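# Transfer the green pen to the white plate

## Task

Pick the green pen up off the blue plate and set it down on the white plate, leaving it there with no gripper still in contact with the pen.

## Robot and tools

Robot: two arms, left_arm and right_arm, each ending in a two-finger gripper. Base calibration in the scene frame: left_arm at (-0.015, +0.340, 0) m with quat_wxyz (+1.000, 0, 0, -0.004); right_arm at (+0.046, -0.370, 0) m with quat_wxyz (+1.000, 0, 0, +0.015). For both, up is +z of the base frame.

Frames: the scene frame has its origin at table height, halfway between the nominal bases. +z points up, +x reaches out over the table, and left_arm sits on the +y side. Arm names do not match image sides. Each arm's hand poses, velocities, targets and wrist-camera pose are given in that arm's own base frame. Fixed cameras and the table use the scene frame. The fingers point along the gripper's +z axis and close along its y axis. end_effector_position is the point between the pads, roughly 1 cm short of the fingertips. Printed poses can be a few cm off, worse at long reach.

Row layout: every command row has 16 plain numbers. The first 8 belong to left_arm: x, y, z (metres), qw, qx, qy, qz (w first), opening. The last 8 are the same for right_arm. All 16 must be present even if one arm is idle. x, y, z and the quaternion are an absolute target pose for that gripper in its own base frame, not an offset. Opening runs from -1 (closed) to +1 (fully open, 0.093 m). To hold an orientation, repeat the same quaternion in every row. To park an idle arm, resend the pose from the last result taken before it stopped, with the opening you want; a 0 in the opening slot is a real command.

Tools:
- execute_actions(actions, cameras): actions is a list of actions. Each action is a table of up to 15 rows, and each row lasts one 1/30 s step. A short table repeats its last row to fill 15 steps. A target more than 0.6 m from the gripper's current position along any gripper axis gets the action refused. An empty list just returns status and images. cameras picks image sources: cam_head_left, cam_head_right, cam_left_wrist, cam_right_wrist. Null, omitted or ["all"] means all; [] means none.
- move(target, speed, blend, opening_speed, blocking, cameras): drives each gripper in a straight line from its Hand target to the given row. target is one 16-number row or a list of up to 15 rows, with no 0.6 m check. speed is the path's top speed in m/s, from 0.002 to 0.5, default 0.25; rotation is capped at twice that in rad/s. Give one value, or one per target. blend, in metres, rounds the corners of a list. opening_speed is the rate of finger change per second on the -1..+1 scale, at least 0.2. With blocking=false the call returns early while the motion continues, and a new move takes over from it. Openings in later rows of a list are applied only on arrival, after the arms come to rest. Paths do not avoid obstacles or the other arm. Do not route a gripper close to its own base; go around it.
- wait(seconds 0 to 10): holds the last commands.
- stop: brakes a running move.
- read_state: gives the current poses, grips, joints, torques and so on. Ordinary results omit these, so call it whenever you need numbers.
- zoom_image(camera, region [x0,y0,x1,y1] px, up to 504x504): a closer look at the latest image. Every image is 672x504.
- finished_scene(scene): ends the current scene. Pass its number as an integer. It cannot be undone.

Result lines: status text plus images. Hand target shows where each arm is now being steered, which can fall short of what you asked for; send the rest in a later command. Tool commands lists the present gripper commands. A move adds a move: line with its outcome (done, off_target, moving, held, fault) and any limits. limits=paced means the pose was clipped; limits=held means steps were withheld. done means within 10 mm and 2 degrees. It does not mean the gripper is clear of contact. Joint velocities reading within noise means the arm is still. MOTOR HOT appears from 75 °C. An OVER-TEMPERATURE FAULT at 90 °C folds that arm away for the rest of the scene. Do not hold loads for long, keep arms stretched out, or push toward unreachable poses.

Control behaviour: each step the command is clipped to within 100 mm and 20 degrees of the measured pose. Friction and gravity can leave the gripper low, short, or tilted. Small moves may fail or go sideways. After each motion, check the pose and correct any tilt. Faster motion means more lag and harder contact.

Gripping: grip_measured uses the opening scale. The pads meet at about -0.94, and each millimetre of object width adds about 0.0208. The reading may be up to 0.02 too high. For a firm hold, command about 0.24 below the reading that matches the object's width; a thin round pen may need lower. Keep sending that value while carrying. To release, send a value well above the width reading. A reading below -0.94 does not by itself confirm a grasp, so check with the cameras.

Avoid: dropping the pen or letting go while it is moving, fast impacts, hard presses into the table or plates, contact between the arms, and anything going off the table. Something may briefly tug the held pen or nudge loose items. Finish with the pen resting on the white plate and the gripper open and moved clear of it.

Each tool is called after "Call:" as name(argument=value, ...) on one line, values as JSON.

## Session

Call:
execute_actions(actions=[])

Call:
read_state()

Scene clock: 0.00 s.
Tool commands: left_gripper/opening=+1.0 right_gripper/opening=+1.0

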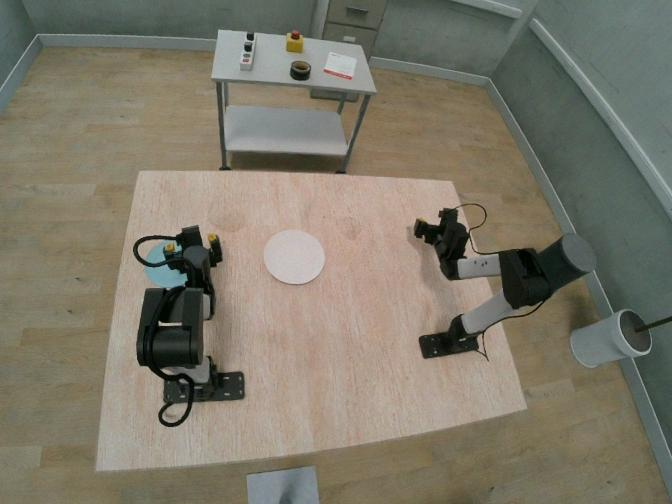

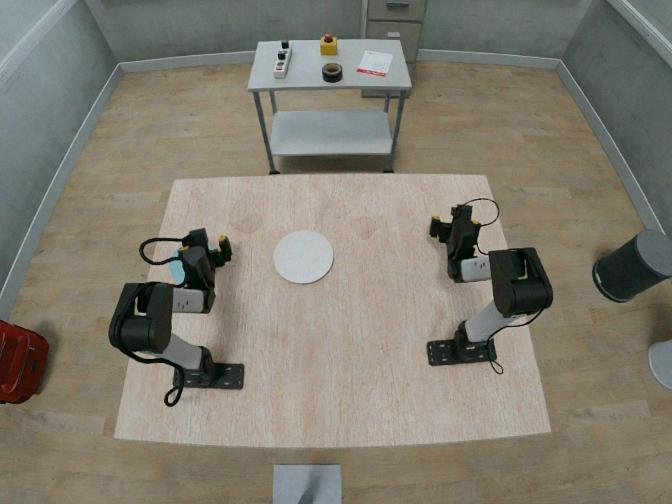

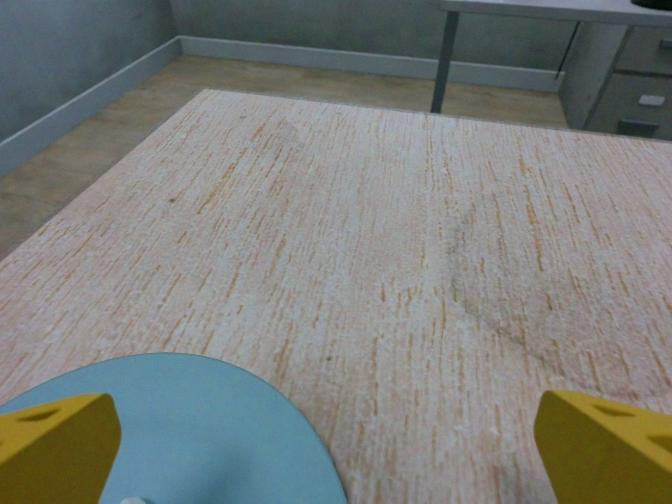

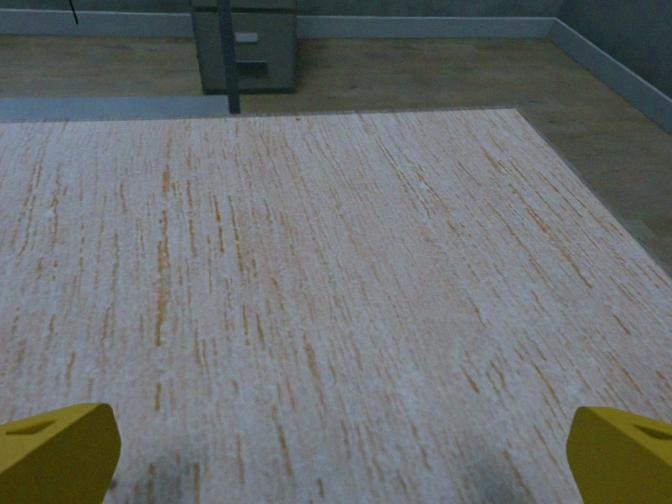

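Scene clock: 0.00 s.
left_arm: end_effector_position=(+0.3863, +0.0433, +0.0918) grip_measured=+1.000 end_effector_quat_wxyz=(+0.582, -0.107, +0.802, +0.087) | right_arm: end_effector_position=(+0.3976, -0.0292, +0.0912) grip_measured=+1.000 end_effector_quat_wxyz=(+0.562, +0.076, +0.818, -0.095)
Joint positions: left_arm=[-0.004 1.58 0.356 0.898 -0.27 -0.075 0.093] | right_arm=[0.046 1.583 0.425 0.784 0.285 0.036 0.093]
Joint velocities: within noise
Joint torques (N m): no reading
Motor temperatures (°C): left_arm=[26 28 30 30 26 28 26] | right_arm=[27 30 26 26 26 27 27]
Heat: left arm: 30 °C; right arm: 30 °C.
Hand target: left_arm +0.3883, +0.0433, +0.0961; +0.586, -0.107, +0.798, +0.086 | right_arm +0.3991, -0.0291, +0.0945; +0.566, +0.077, +0.816, -0.094
Tool commands: left_gripper/opening=+1.0 right_gripper/opening=+1.0

Call:
move(target=[0.29,0.05,0.22,0.17,0,0.985,0,1,0.3976,-0.0292,0.0912,0.562,0.076,0.818,-0.095,1])

Call:
read_state()

Scene clock: 7.17 s.
Off the commanded pose: left_arm 0.008 m, 2 deg | right_arm 0.000 m, 0 deg.
move: done

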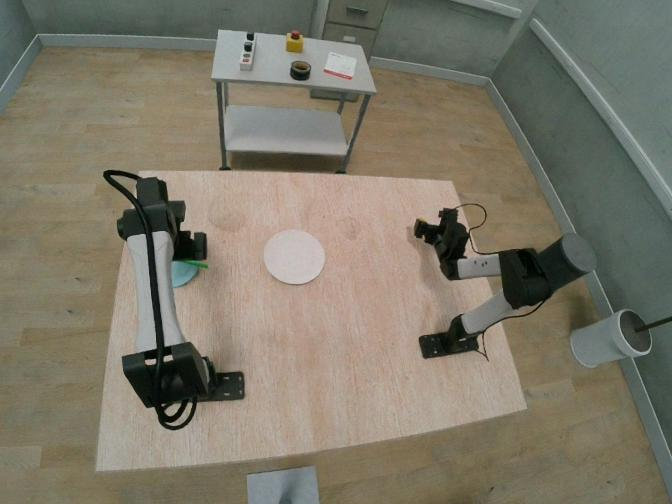

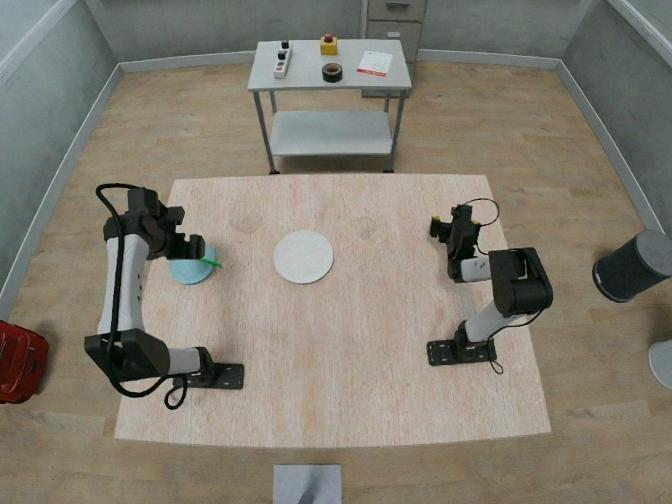

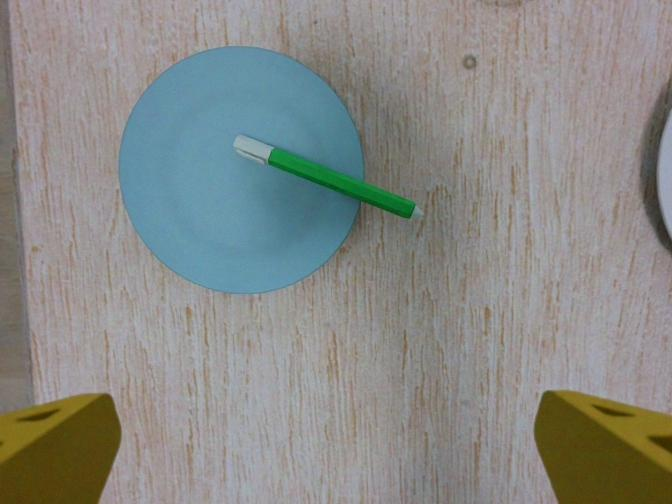

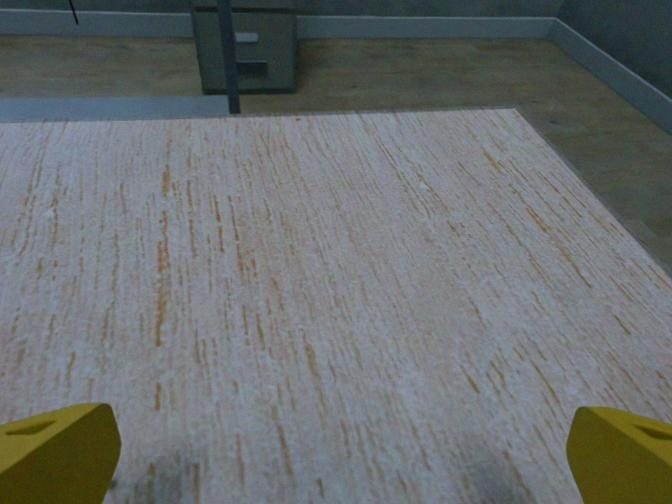

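Scene clock: 7.17 s.
left_arm: end_effector_position=(+0.2876, +0.0519, +0.2130) grip_measured=+1.000 end_effector_quat_wxyz=(+0.170, -0.011, +0.985, +0.008) | right_arm: end_effector_position=(+0.3976, -0.0292, +0.0912) grip_measured=+1.000 end_effector_quat_wxyz=(+0.562, +0.076, +0.818, -0.095)
Joint positions: left_arm=[0.207 1.377 1.414 -1.27 0.049 0.177 0.093] | right_arm=[0.046 1.583 0.425 0.784 0.285 0.036 0.093]
Joint velocities: within noise
Joint torques (N m): left_arm=[0.72 -3.02 10.81 0.94 0.28 0.19] | right_arm=[0.24 -5.64 4.88 2.73 0 0.09]
Motor temperatures (°C): left_arm=[26 28 31 31 26 28 26] | right_arm=[27 31 27 29 26 27 27]
Heat: left arm: 31 °C; right arm: 31 °C.
Hand target: left_arm +0.2888, +0.0515, +0.2210; +0.172, -0.006, +0.985, +0.002 | right_arm +0.3976, -0.0292, +0.0912; +0.562, +0.076, +0.818, -0.095
Tool commands: left_gripper/opening=+1.0 right_gripper/opening=+1.0
Off the commanded pose: left_arm 0.008 m, 2 deg | right_arm 0.000 m, 0 deg.

Call:
move(target=[0.34,0.05,0.16,0,-0.574,0.819,0,1,0.3976,-0.0292,0.0912,0.562,0.076,0.818,-0.095,1])

Call:
read_state()

Scene clock: 24.87 s.
Off the commanded pose: left_arm 0.007 m, 1 deg | right_arm 0.000 m, 0 deg.
move: done

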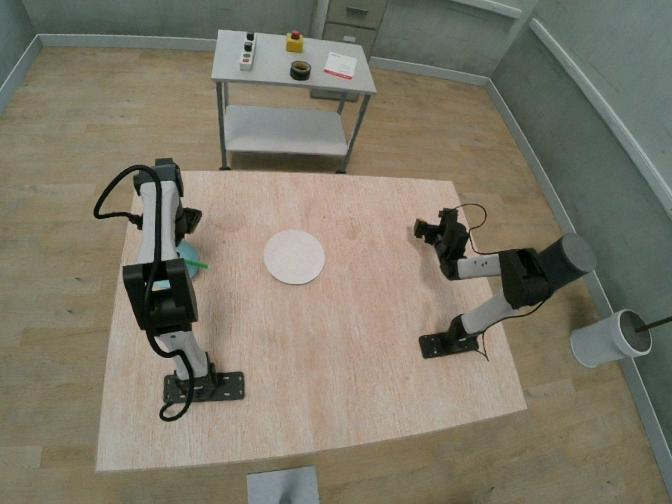

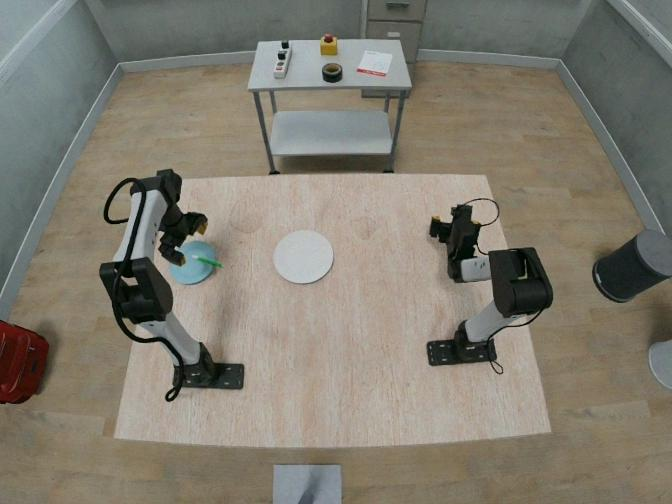

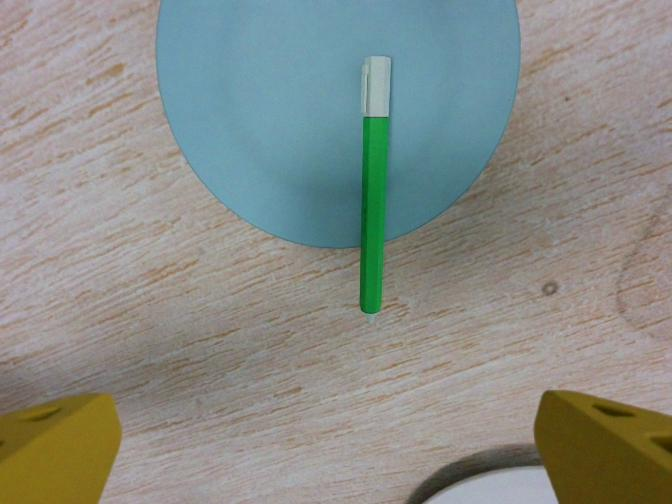

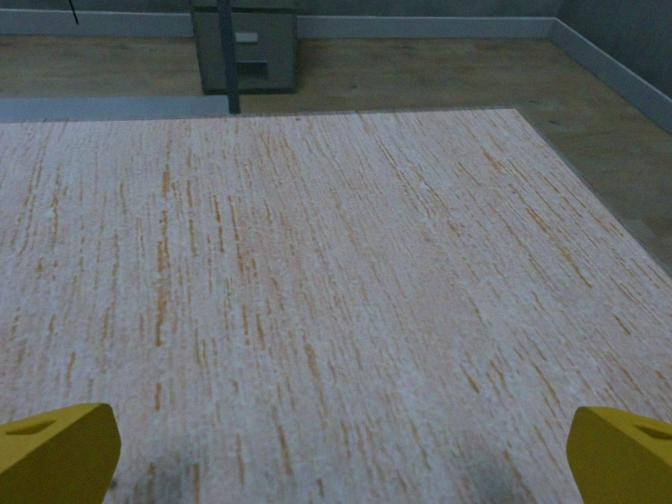

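Scene clock: 24.87 s.
left_arm: end_effector_position=(+0.3344, +0.0500, +0.1559) grip_measured=+1.000 end_effector_quat_wxyz=(-0.002, -0.564, +0.826, +0.003) | right_arm: end_effector_position=(+0.3976, -0.0292, +0.0912) grip_measured=+1.000 end_effector_quat_wxyz=(+0.562, +0.076, +0.818, -0.095)
Joint positions: left_arm=[0.147 1.836 1.716 -1.457 -0.003 -1.052 0.093] | right_arm=[0.046 1.583 0.425 0.784 0.285 0.036 0.093]
Joint velocities: within noise
Joint torques (N m): left_arm=[-0.17 -5.82 10.11 0.27 0.1 -0.17] | right_arm=[0.21 -5.61 4.88 2.74 0 0.08]
Motor temperatures (°C): left_arm=[26 29 33 31 26 28 26] | right_arm=[27 32 28 32 26 27 27]
Heat: left arm: 33 °C; right arm: 32 °C.
Hand target: left_arm +0.3400, +0.0483, +0.1605; -0.001, -0.570, +0.822, -0.004 | right_arm +0.3976, -0.0292, +0.0912; +0.562, +0.076, +0.818, -0.095
Tool commands: left_gripper/opening=+1.0 right_gripper/opening=+1.0
Off the commanded pose: left_arm 0.007 m, 1 deg | right_arm 0.000 m, 0 deg.

Call:
move(target=[0.36,0.06,0.085,0,-0.574,0.819,0,1,0.3976,-0.0292,0.0912,0.562,0.076,0.818,-0.095,1], cameras=["cam_left_wrist"])

Call:
read_state()

Scene clock: 37.03 s.
Off the commanded pose: left_arm 0.008 m, 1 deg | right_arm 0.000 m, 0 deg.
move: done
Images, in order: cam_left_wrist.

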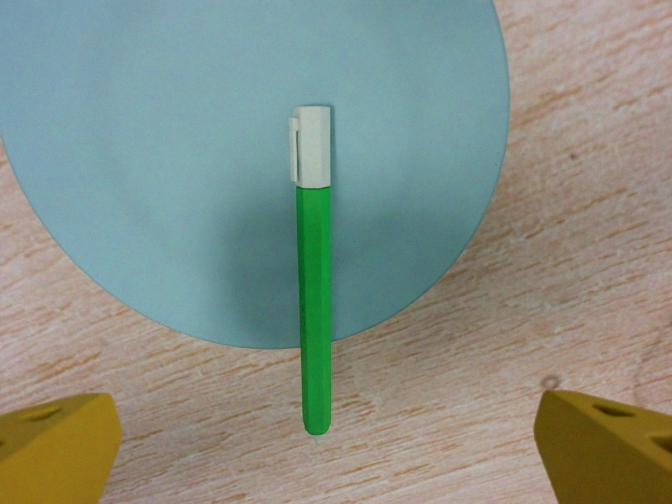

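Scene clock: 37.03 s.
left_arm: end_effector_position=(+0.3613, +0.0582, +0.0928) grip_measured=+1.000 end_effector_quat_wxyz=(+0.005, -0.569, +0.822, -0.001) | right_arm: end_effector_position=(+0.3976, -0.0292, +0.0912) grip_measured=+1.000 end_effector_quat_wxyz=(+0.562, +0.076, +0.818, -0.095)
Joint positions: left_arm=[0.158 1.929 1.587 -1.219 -0.003 -1.052 0.093] | right_arm=[0.046 1.583 0.425 0.784 0.285 0.036 0.093]
Joint velocities: within noise
Joint torques (N m): left_arm=[0.53 -7.12 5.12 0.65 -0.01 -0.03] | right_arm=[0.23 -5.61 4.86 2.73 0 0.09]
Motor temperatures (°C): left_arm=[26 30 35 30 26 28 26] | right_arm=[27 32 28 34 26 27 27]
Heat: left arm: 35 °C; right arm: 34 °C.
Hand target: left_arm +0.3598, +0.0598, +0.0852; +0.000, -0.574, +0.819, +0.000 | right_arm +0.3976, -0.0292, +0.0912; +0.562, +0.076, +0.818, -0.095
Tool commands: left_gripper/opening=+1.0 right_gripper/opening=+1.0
Off the commanded pose: left_arm 0.008 m, 1 deg | right_arm 0.000 m, 0 deg.

Call:
move(target=[0.3605,0.0735,0.037,0,-0.574,0.819,0,1,0.3976,-0.0292,0.0912,0.562,0.076,0.818,-0.095,1], cameras=["cam_left_wrist","cam_head_right"], speed=0.15)

Call:
read_state()

Scene clock: 54.87 s.
Off the commanded pose: left_arm 0.010 m, 1 deg | right_arm 0.000 m, 0 deg.
move: done
Images, in order: cam_head_right, cam_left_wrist.

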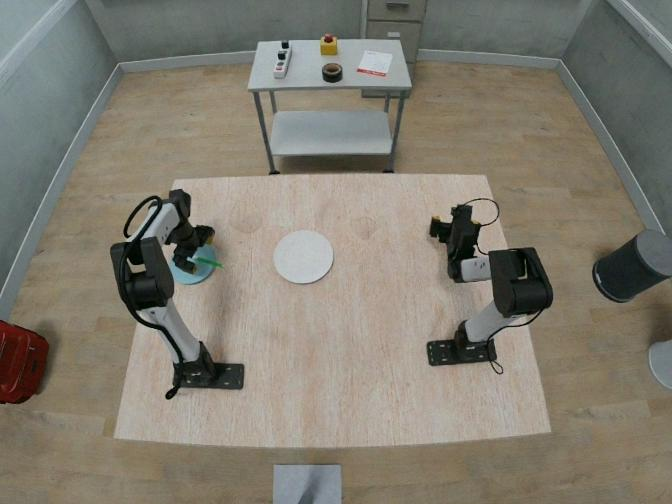

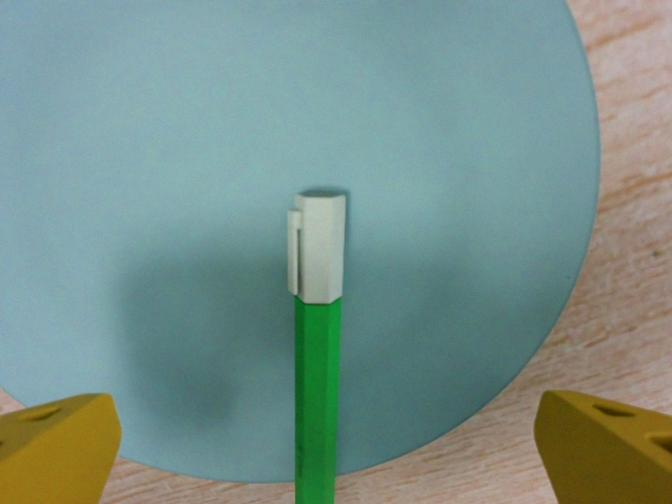

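Scene clock: 54.87 s.
left_arm: end_effector_position=(+0.3641, +0.0723, +0.0468) grip_measured=+1.000 end_effector_quat_wxyz=(+0.009, -0.581, +0.814, -0.002) | right_arm: end_effector_position=(+0.3976, -0.0292, +0.0912) grip_measured=+1.000 end_effector_quat_wxyz=(+0.562, +0.076, +0.818, -0.095)
Joint positions: left_arm=[0.194 1.975 1.466 -1.044 -0.003 -1.046 0.093] | right_arm=[0.046 1.583 0.425 0.784 0.285 0.036 0.093]
Joint velocities: within noise
Joint torques (N m): left_arm=[0.54 -6.99 4.75 0.66 -0.01 0.19] | right_arm=[0.2 -5.61 4.88 2.72 0 0.09]
Motor temperatures (°C): left_arm=[26 32 34 30 26 28 26] | right_arm=[27 33 29 35 26 27 27]
Heat: left arm: 34 °C; right arm: 35 °C.
Hand target: left_arm +0.3605, +0.0734, +0.0371; +0.000, -0.578, +0.816, +0.000 | right_arm +0.3976, -0.0292, +0.0912; +0.562, +0.076, +0.818, -0.095
Tool commands: left_gripper/opening=+1.0 right_gripper/opening=+1.0
Off the commanded pose: left_arm 0.010 m, 1 deg | right_arm 0.000 m, 0 deg.

Call:
move(target=[0.3555,0.0738,0.017,0,-0.574,0.819,0,1,0.3976,-0.0292,0.0912,0.562,0.076,0.818,-0.095,1], cameras=["cam_left_wrist"], speed=0.06)

Call:
read_state()

Scene clock: 62.03 s.
Off the commanded pose: left_arm 0.014 m, 1 deg | right_arm 0.000 m, 0 deg.
move: off_target (left_arm)
Images, in order: cam_left_wrist.

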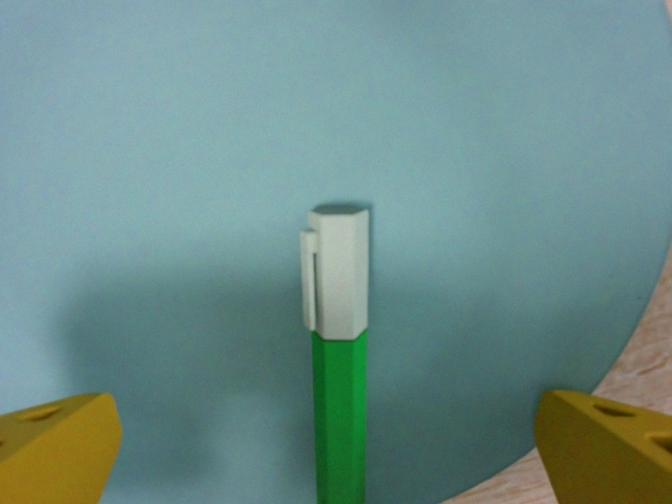

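Scene clock: 62.03 s.
left_arm: end_effector_position=(+0.3594, +0.0721, +0.0305) grip_measured=+1.000 end_effector_quat_wxyz=(+0.009, -0.577, +0.817, -0.002) | right_arm: end_effector_position=(+0.3976, -0.0292, +0.0912) grip_measured=+1.000 end_effector_quat_wxyz=(+0.562, +0.076, +0.818, -0.095)
Joint positions: left_arm=[0.196 1.975 1.398 -0.975 -0.003 -1.033 0.093] | right_arm=[0.046 1.583 0.425 0.784 0.285 0.036 0.093]
Joint velocities: within noise
Joint torques (N m): left_arm=[0.69 -6.35 4.23 0.77 -0.01 0.19] | right_arm=[0.23 -5.6 4.88 2.73 0 0.09]
Motor temperatures (°C): left_arm=[26 33 34 30 26 28 26] | right_arm=[27 33 29 36 26 27 27]
Heat: left arm: 34 °C; right arm: 36 °C.
Hand target: left_arm +0.3552, +0.0737, +0.0174; +0.000, -0.574, +0.819, +0.000 | right_arm +0.3976, -0.0292, +0.0912; +0.562, +0.076, +0.818, -0.095
Tool commands: left_gripper/opening=+1.0 right_gripper/opening=+1.0
Off the commanded pose: left_arm 0.014 m, 1 deg | right_arm 0.000 m, 0 deg.

Call:
move(target=[0.3565,0.0738,0.019,0,-0.574,0.819,0,-1,0.3976,-0.0292,0.0912,0.562,0.076,0.818,-0.095,1], cameras=["cam_left_wrist"], opening_speed=1.5)

Call:
read_state()

Scene clock: 69.23 s.
Off the commanded pose: left_arm 0.012 m, 1 deg | right_arm 0.000 m, 0 deg.
move: off_target (left_arm)
Images, in order: cam_left_wrist.

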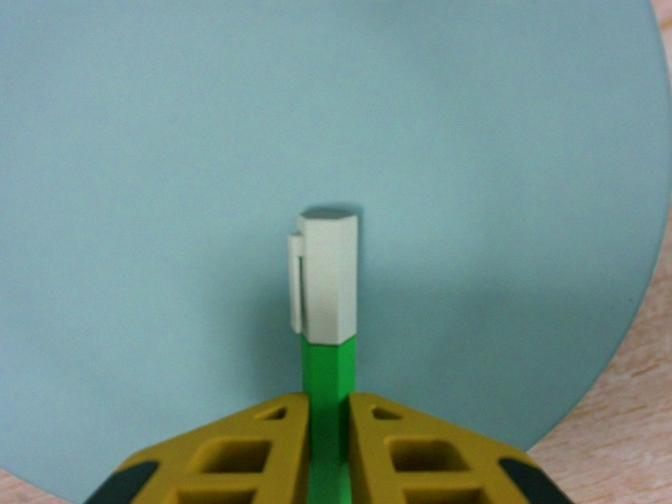

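Scene clock: 69.23 s.
left_arm: end_effector_position=(+0.3604, +0.0723, +0.0305) grip_measured=-0.942 end_effector_quat_wxyz=(+0.011, -0.576, +0.817, -0.003) | right_arm: end_effector_position=(+0.3976, -0.0292, +0.0912) grip_measured=+1.000 end_effector_quat_wxyz=(+0.562, +0.076, +0.818, -0.095)
Joint positions: left_arm=[0.196 1.975 1.398 -0.97 -0.003 -1.032 0] | right_arm=[0.046 1.583 0.425 0.784 0.285 0.036 0.093]
Joint velocities: within noise
Joint torques (N m): left_arm=[0.64 -6.28 5.08 0.64 -0.01 0.19] | right_arm=[0.21 -5.61 4.88 2.73 0.01 0.09]
Motor temperatures (°C): left_arm=[26 33 33 30 26 28 26] | right_arm=[27 33 29 36 26 27 27]
Heat: left arm: 33 °C; right arm: 36 °C.
Hand target: left_arm +0.3560, +0.0736, +0.0193; -0.001, -0.574, +0.819, +0.000 | right_arm +0.3976, -0.0292, +0.0912; +0.562, +0.076, +0.818, -0.095
Tool commands: left_gripper/opening=-1.0 right_gripper/opening=+1.0
Off the commanded pose: left_arm 0.012 m, 1 deg | right_arm 0.000 m, 0 deg.

Call:
move(target=[[0.35,0.07,0.13,0,-0.574,0.819,0,-1,0.3976,-0.0292,0.0912,0.562,0.076,0.818,-0.095,1],[0.383,-0.225,0.13,0,-0.342,0.94,0,-1,0.3976,-0.0292,0.0912,0.562,0.076,0.818,-0.095,1]], blend=0.04, speed=0.15)

Call:
read_state()

Scene clock: 88.37 s.
Off the commanded pose: left_arm 0.005 m, 1 deg | right_arm 0.000 m, 0 deg.
joint sent to its limit (left arm) — joint 4 (wrist pitch), lower limit. The joint targets still meet the commanded pose.
move: done

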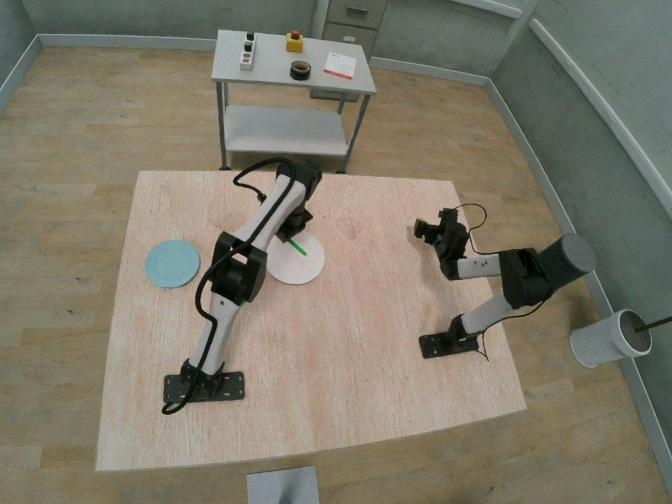

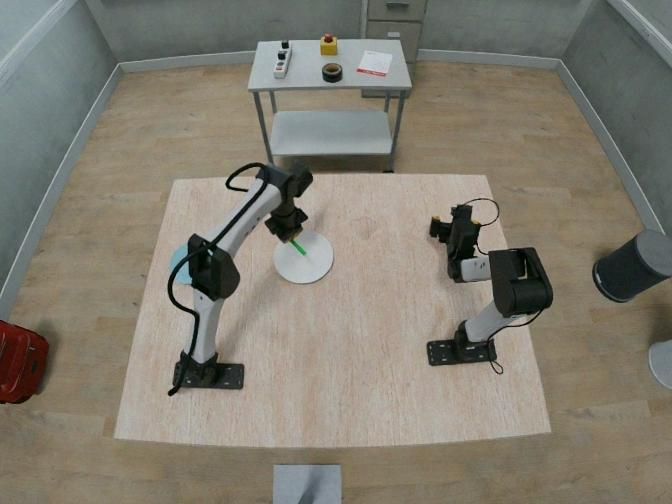

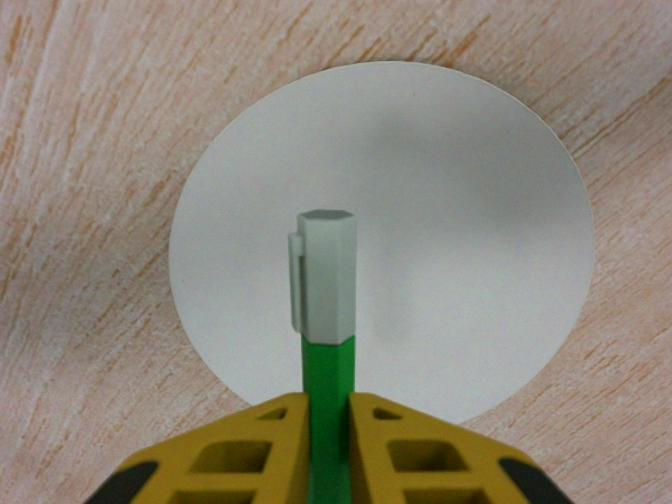

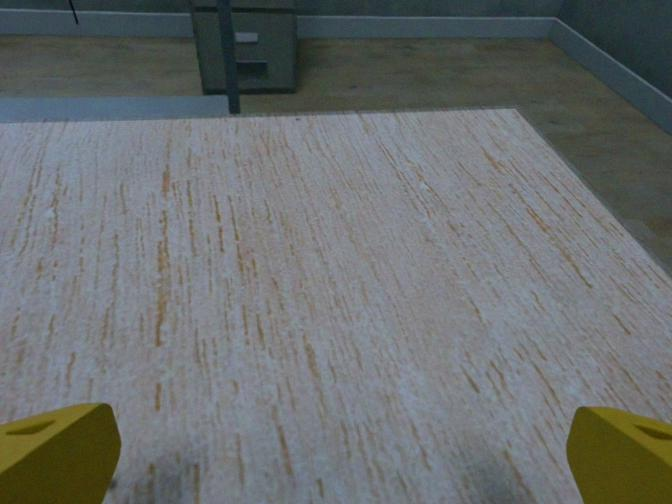

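Scene clock: 88.37 s.
left_arm: end_effector_position=(+0.3790, -0.2225, +0.1284) grip_measured=-0.942 end_effector_quat_wxyz=(+0.004, -0.330, +0.944, -0.002) | right_arm: end_effector_position=(+0.3976, -0.0292, +0.0912) grip_measured=+1.000 end_effector_quat_wxyz=(+0.562, +0.076, +0.818, -0.095)
Joint positions: left_arm=[-0.532 2.281 2.269 -1.552 -0.003 -1.205 0] | right_arm=[0.046 1.583 0.425 0.784 0.285 0.036 0.093]
Joint velocities: within noise
Joint torques (N m): left_arm=[0.09 -8.51 9.95 0.28 -0.05 -0.14] | right_arm=[0.21 -5.65 4.9 2.73 0 0.09]
Motor temperatures (°C): left_arm=[26 35 33 30 26 28 27] | right_arm=[27 33 29 37 26 27 27]
Heat: left arm: 35 °C; right arm: 37 °C.
Hand target: left_arm +0.3825, -0.2237, +0.1298; +0.005, -0.338, +0.941, -0.003 | right_arm +0.3976, -0.0292, +0.0912; +0.562, +0.076, +0.818, -0.095
Tool commands: left_gripper/opening=-1.0 right_gripper/opening=+1.0
Off the commanded pose: left_arm 0.005 m, 1 deg | right_arm 0.000 m, 0 deg.

Call:
move(target=[0.398,-0.228,0.055,0,-0.342,0.94,0,-1,0.3976,-0.0292,0.0912,0.562,0.076,0.818,-0.095,1], speed=0.15, cameras=["cam_left_wrist","cam_head_right"])

Call:
read_state()

Scene clock: 96.83 s.
Off the commanded pose: left_arm 0.012 m, 2 deg | right_arm 0.000 m, 0 deg.
move: off_target (left_arm)
Images, in order: cam_head_right, cam_left_wrist.

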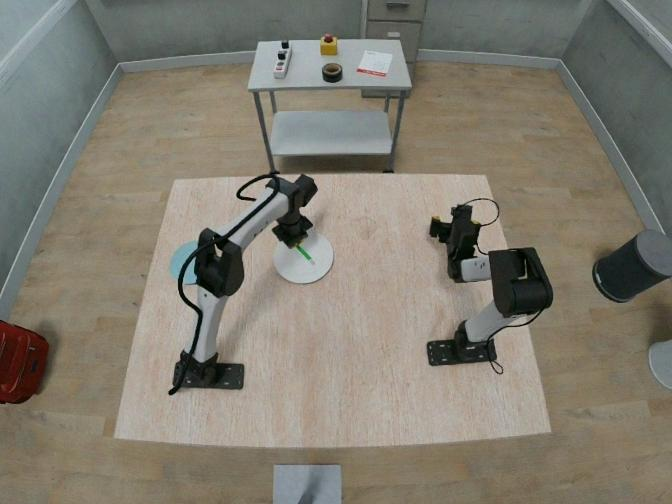

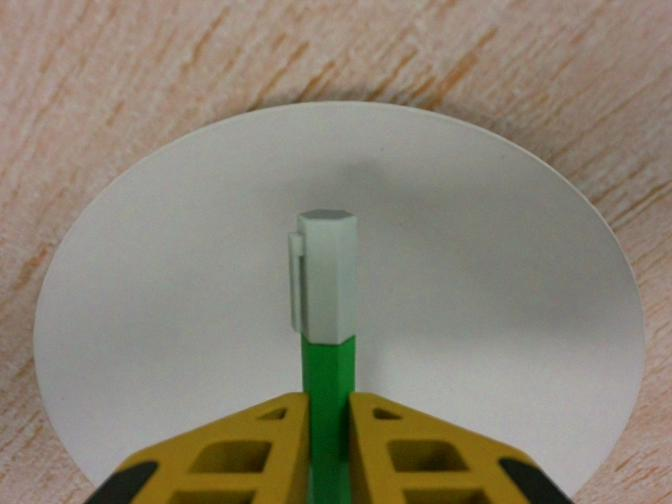

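Scene clock: 96.83 s.
left_arm: end_effector_position=(+0.3973, -0.2313, +0.0660) grip_measured=-0.942 end_effector_quat_wxyz=(+0.006, -0.332, +0.943, -0.005) | right_arm: end_effector_position=(+0.3976, -0.0292, +0.0912) grip_measured=+1.000 end_effector_quat_wxyz=(+0.562, +0.076, +0.818, -0.095)
Joint positions: left_arm=[-0.528 2.34 2.121 -1.335 -0.003 -1.205 0] | right_arm=[0.046 1.583 0.425 0.784 0.285 0.036 0.093]
Joint velocities: within noise
Joint torques (N m): left_arm=[0.68 -9.37 5.18 0.64 -0.02 -0.12] | right_arm=[0.24 -5.6 4.88 2.72 0 0.09]
Motor temperatures (°C): left_arm=[26 35 34 30 26 28 27] | right_arm=[27 33 30 38 26 27 27]
Heat: left arm: 35 °C; right arm: 38 °C.
Hand target: left_arm +0.3978, -0.2280, +0.0551; +0.000, -0.342, +0.940, +0.000 | right_arm +0.3976, -0.0292, +0.0912; +0.562, +0.076, +0.818, -0.095
Tool commands: left_gripper/opening=-1.0 right_gripper/opening=+1.0
Off the commanded pose: left_arm 0.012 m, 2 deg | right_arm 0.000 m, 0 deg.

Call:
move(target=[0.395,-0.227,0.02,0,-0.342,0.94,0,-1,0.3976,-0.0292,0.0912,0.562,0.076,0.818,-0.095,1], speed=0.06, cameras=["cam_left_wrist"])

Call:
read_state()

Scene clock: 105.83 s.
Off the commanded pose: left_arm 0.013 m, 1 deg | right_arm 0.000 m, 0 deg.
move: off_target (left_arm)
Images, in order: cam_left_wrist.

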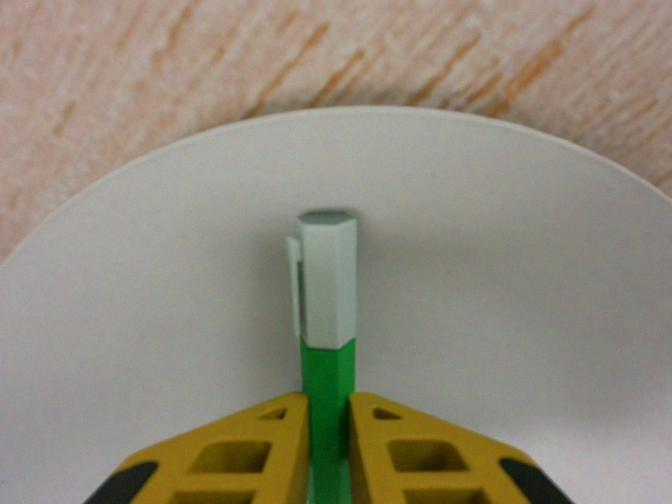

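Scene clock: 105.83 s.
left_arm: end_effector_position=(+0.3933, -0.2293, +0.0331) grip_measured=-0.942 end_effector_quat_wxyz=(+0.002, -0.337, +0.941, -0.001) | right_arm: end_effector_position=(+0.3976, -0.0292, +0.0912) grip_measured=+1.000 end_effector_quat_wxyz=(+0.562, +0.076, +0.818, -0.095)
Joint positions: left_arm=[-0.528 2.34 1.99 -1.217 -0.002 -1.216 0] | right_arm=[0.046 1.583 0.425 0.784 0.285 0.036 0.093]
Joint velocities: within noise
Joint torques (N m): left_arm=[0.55 -9.43 4.18 0.82 -0.02 -0.11] | right_arm=[0.25 -5.6 4.88 2.73 0 0.09]
Motor temperatures (°C): left_arm=[26 38 34 30 26 28 27] | right_arm=[27 33 30 38 26 27 27]
Heat: left arm: 38 °C; right arm: 38 °C.
Hand target: left_arm +0.3945, -0.2270, +0.0202; -0.001, -0.346, +0.938, +0.000 | right_arm +0.3976, -0.0292, +0.0912; +0.562, +0.076, +0.818, -0.095
Tool commands: left_gripper/opening=-1.0 right_gripper/opening=+1.0
Off the commanded pose: left_arm 0.013 m, 1 deg | right_arm 0.000 m, 0 deg.

Call:
move(target=[[0.395,-0.227,0.018,0,-0.342,0.94,0,-0.3,0.3976,-0.0292,0.0912,0.562,0.076,0.818,-0.095,1],[0.385,-0.225,0.13,0,-0.342,0.94,0,-0.3,0.3976,-0.0292,0.0912,0.562,0.076,0.818,-0.095,1]], speed=0.15, opening_speed=0.8, cameras=["cam_left_wrist","cam_head_right"])

Scene clock: 113.90 s.
Off the commanded pose: left_arm 0.020 m, 2 deg | right_arm 0.000 m, 0 deg.
joint sent to its limit (left arm) — joint 4 (wrist pitch), lower limit. The joint targets still meet the commanded pose.
move: off_target (left_arm)
Images, in order: cam_head_right, cam_left_wrist.

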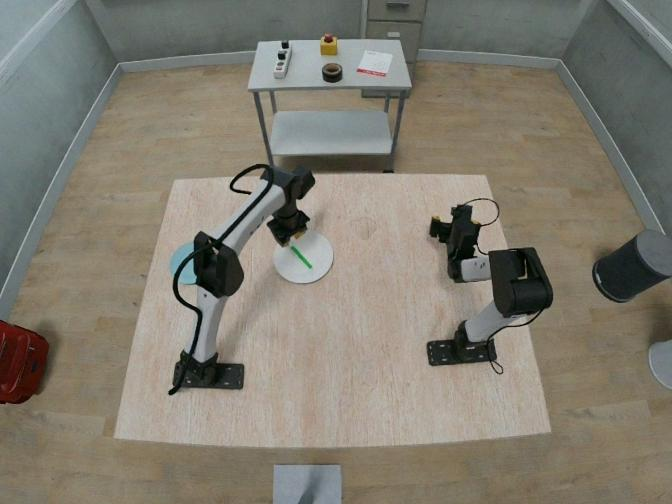

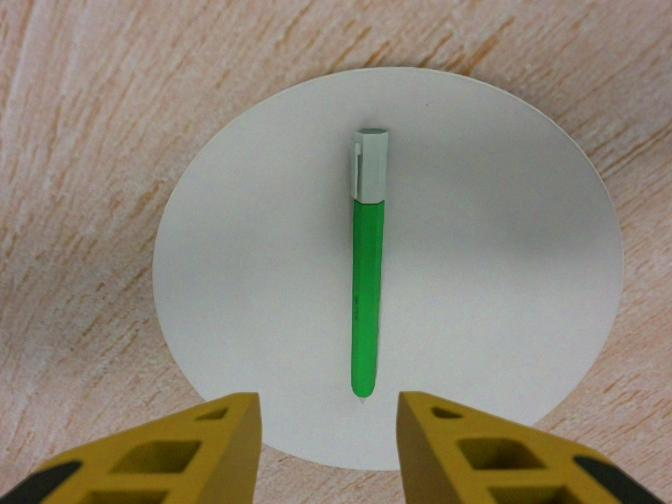

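Done.

Call:
finished_scene(scene=1)

The scene is finished: the task was done.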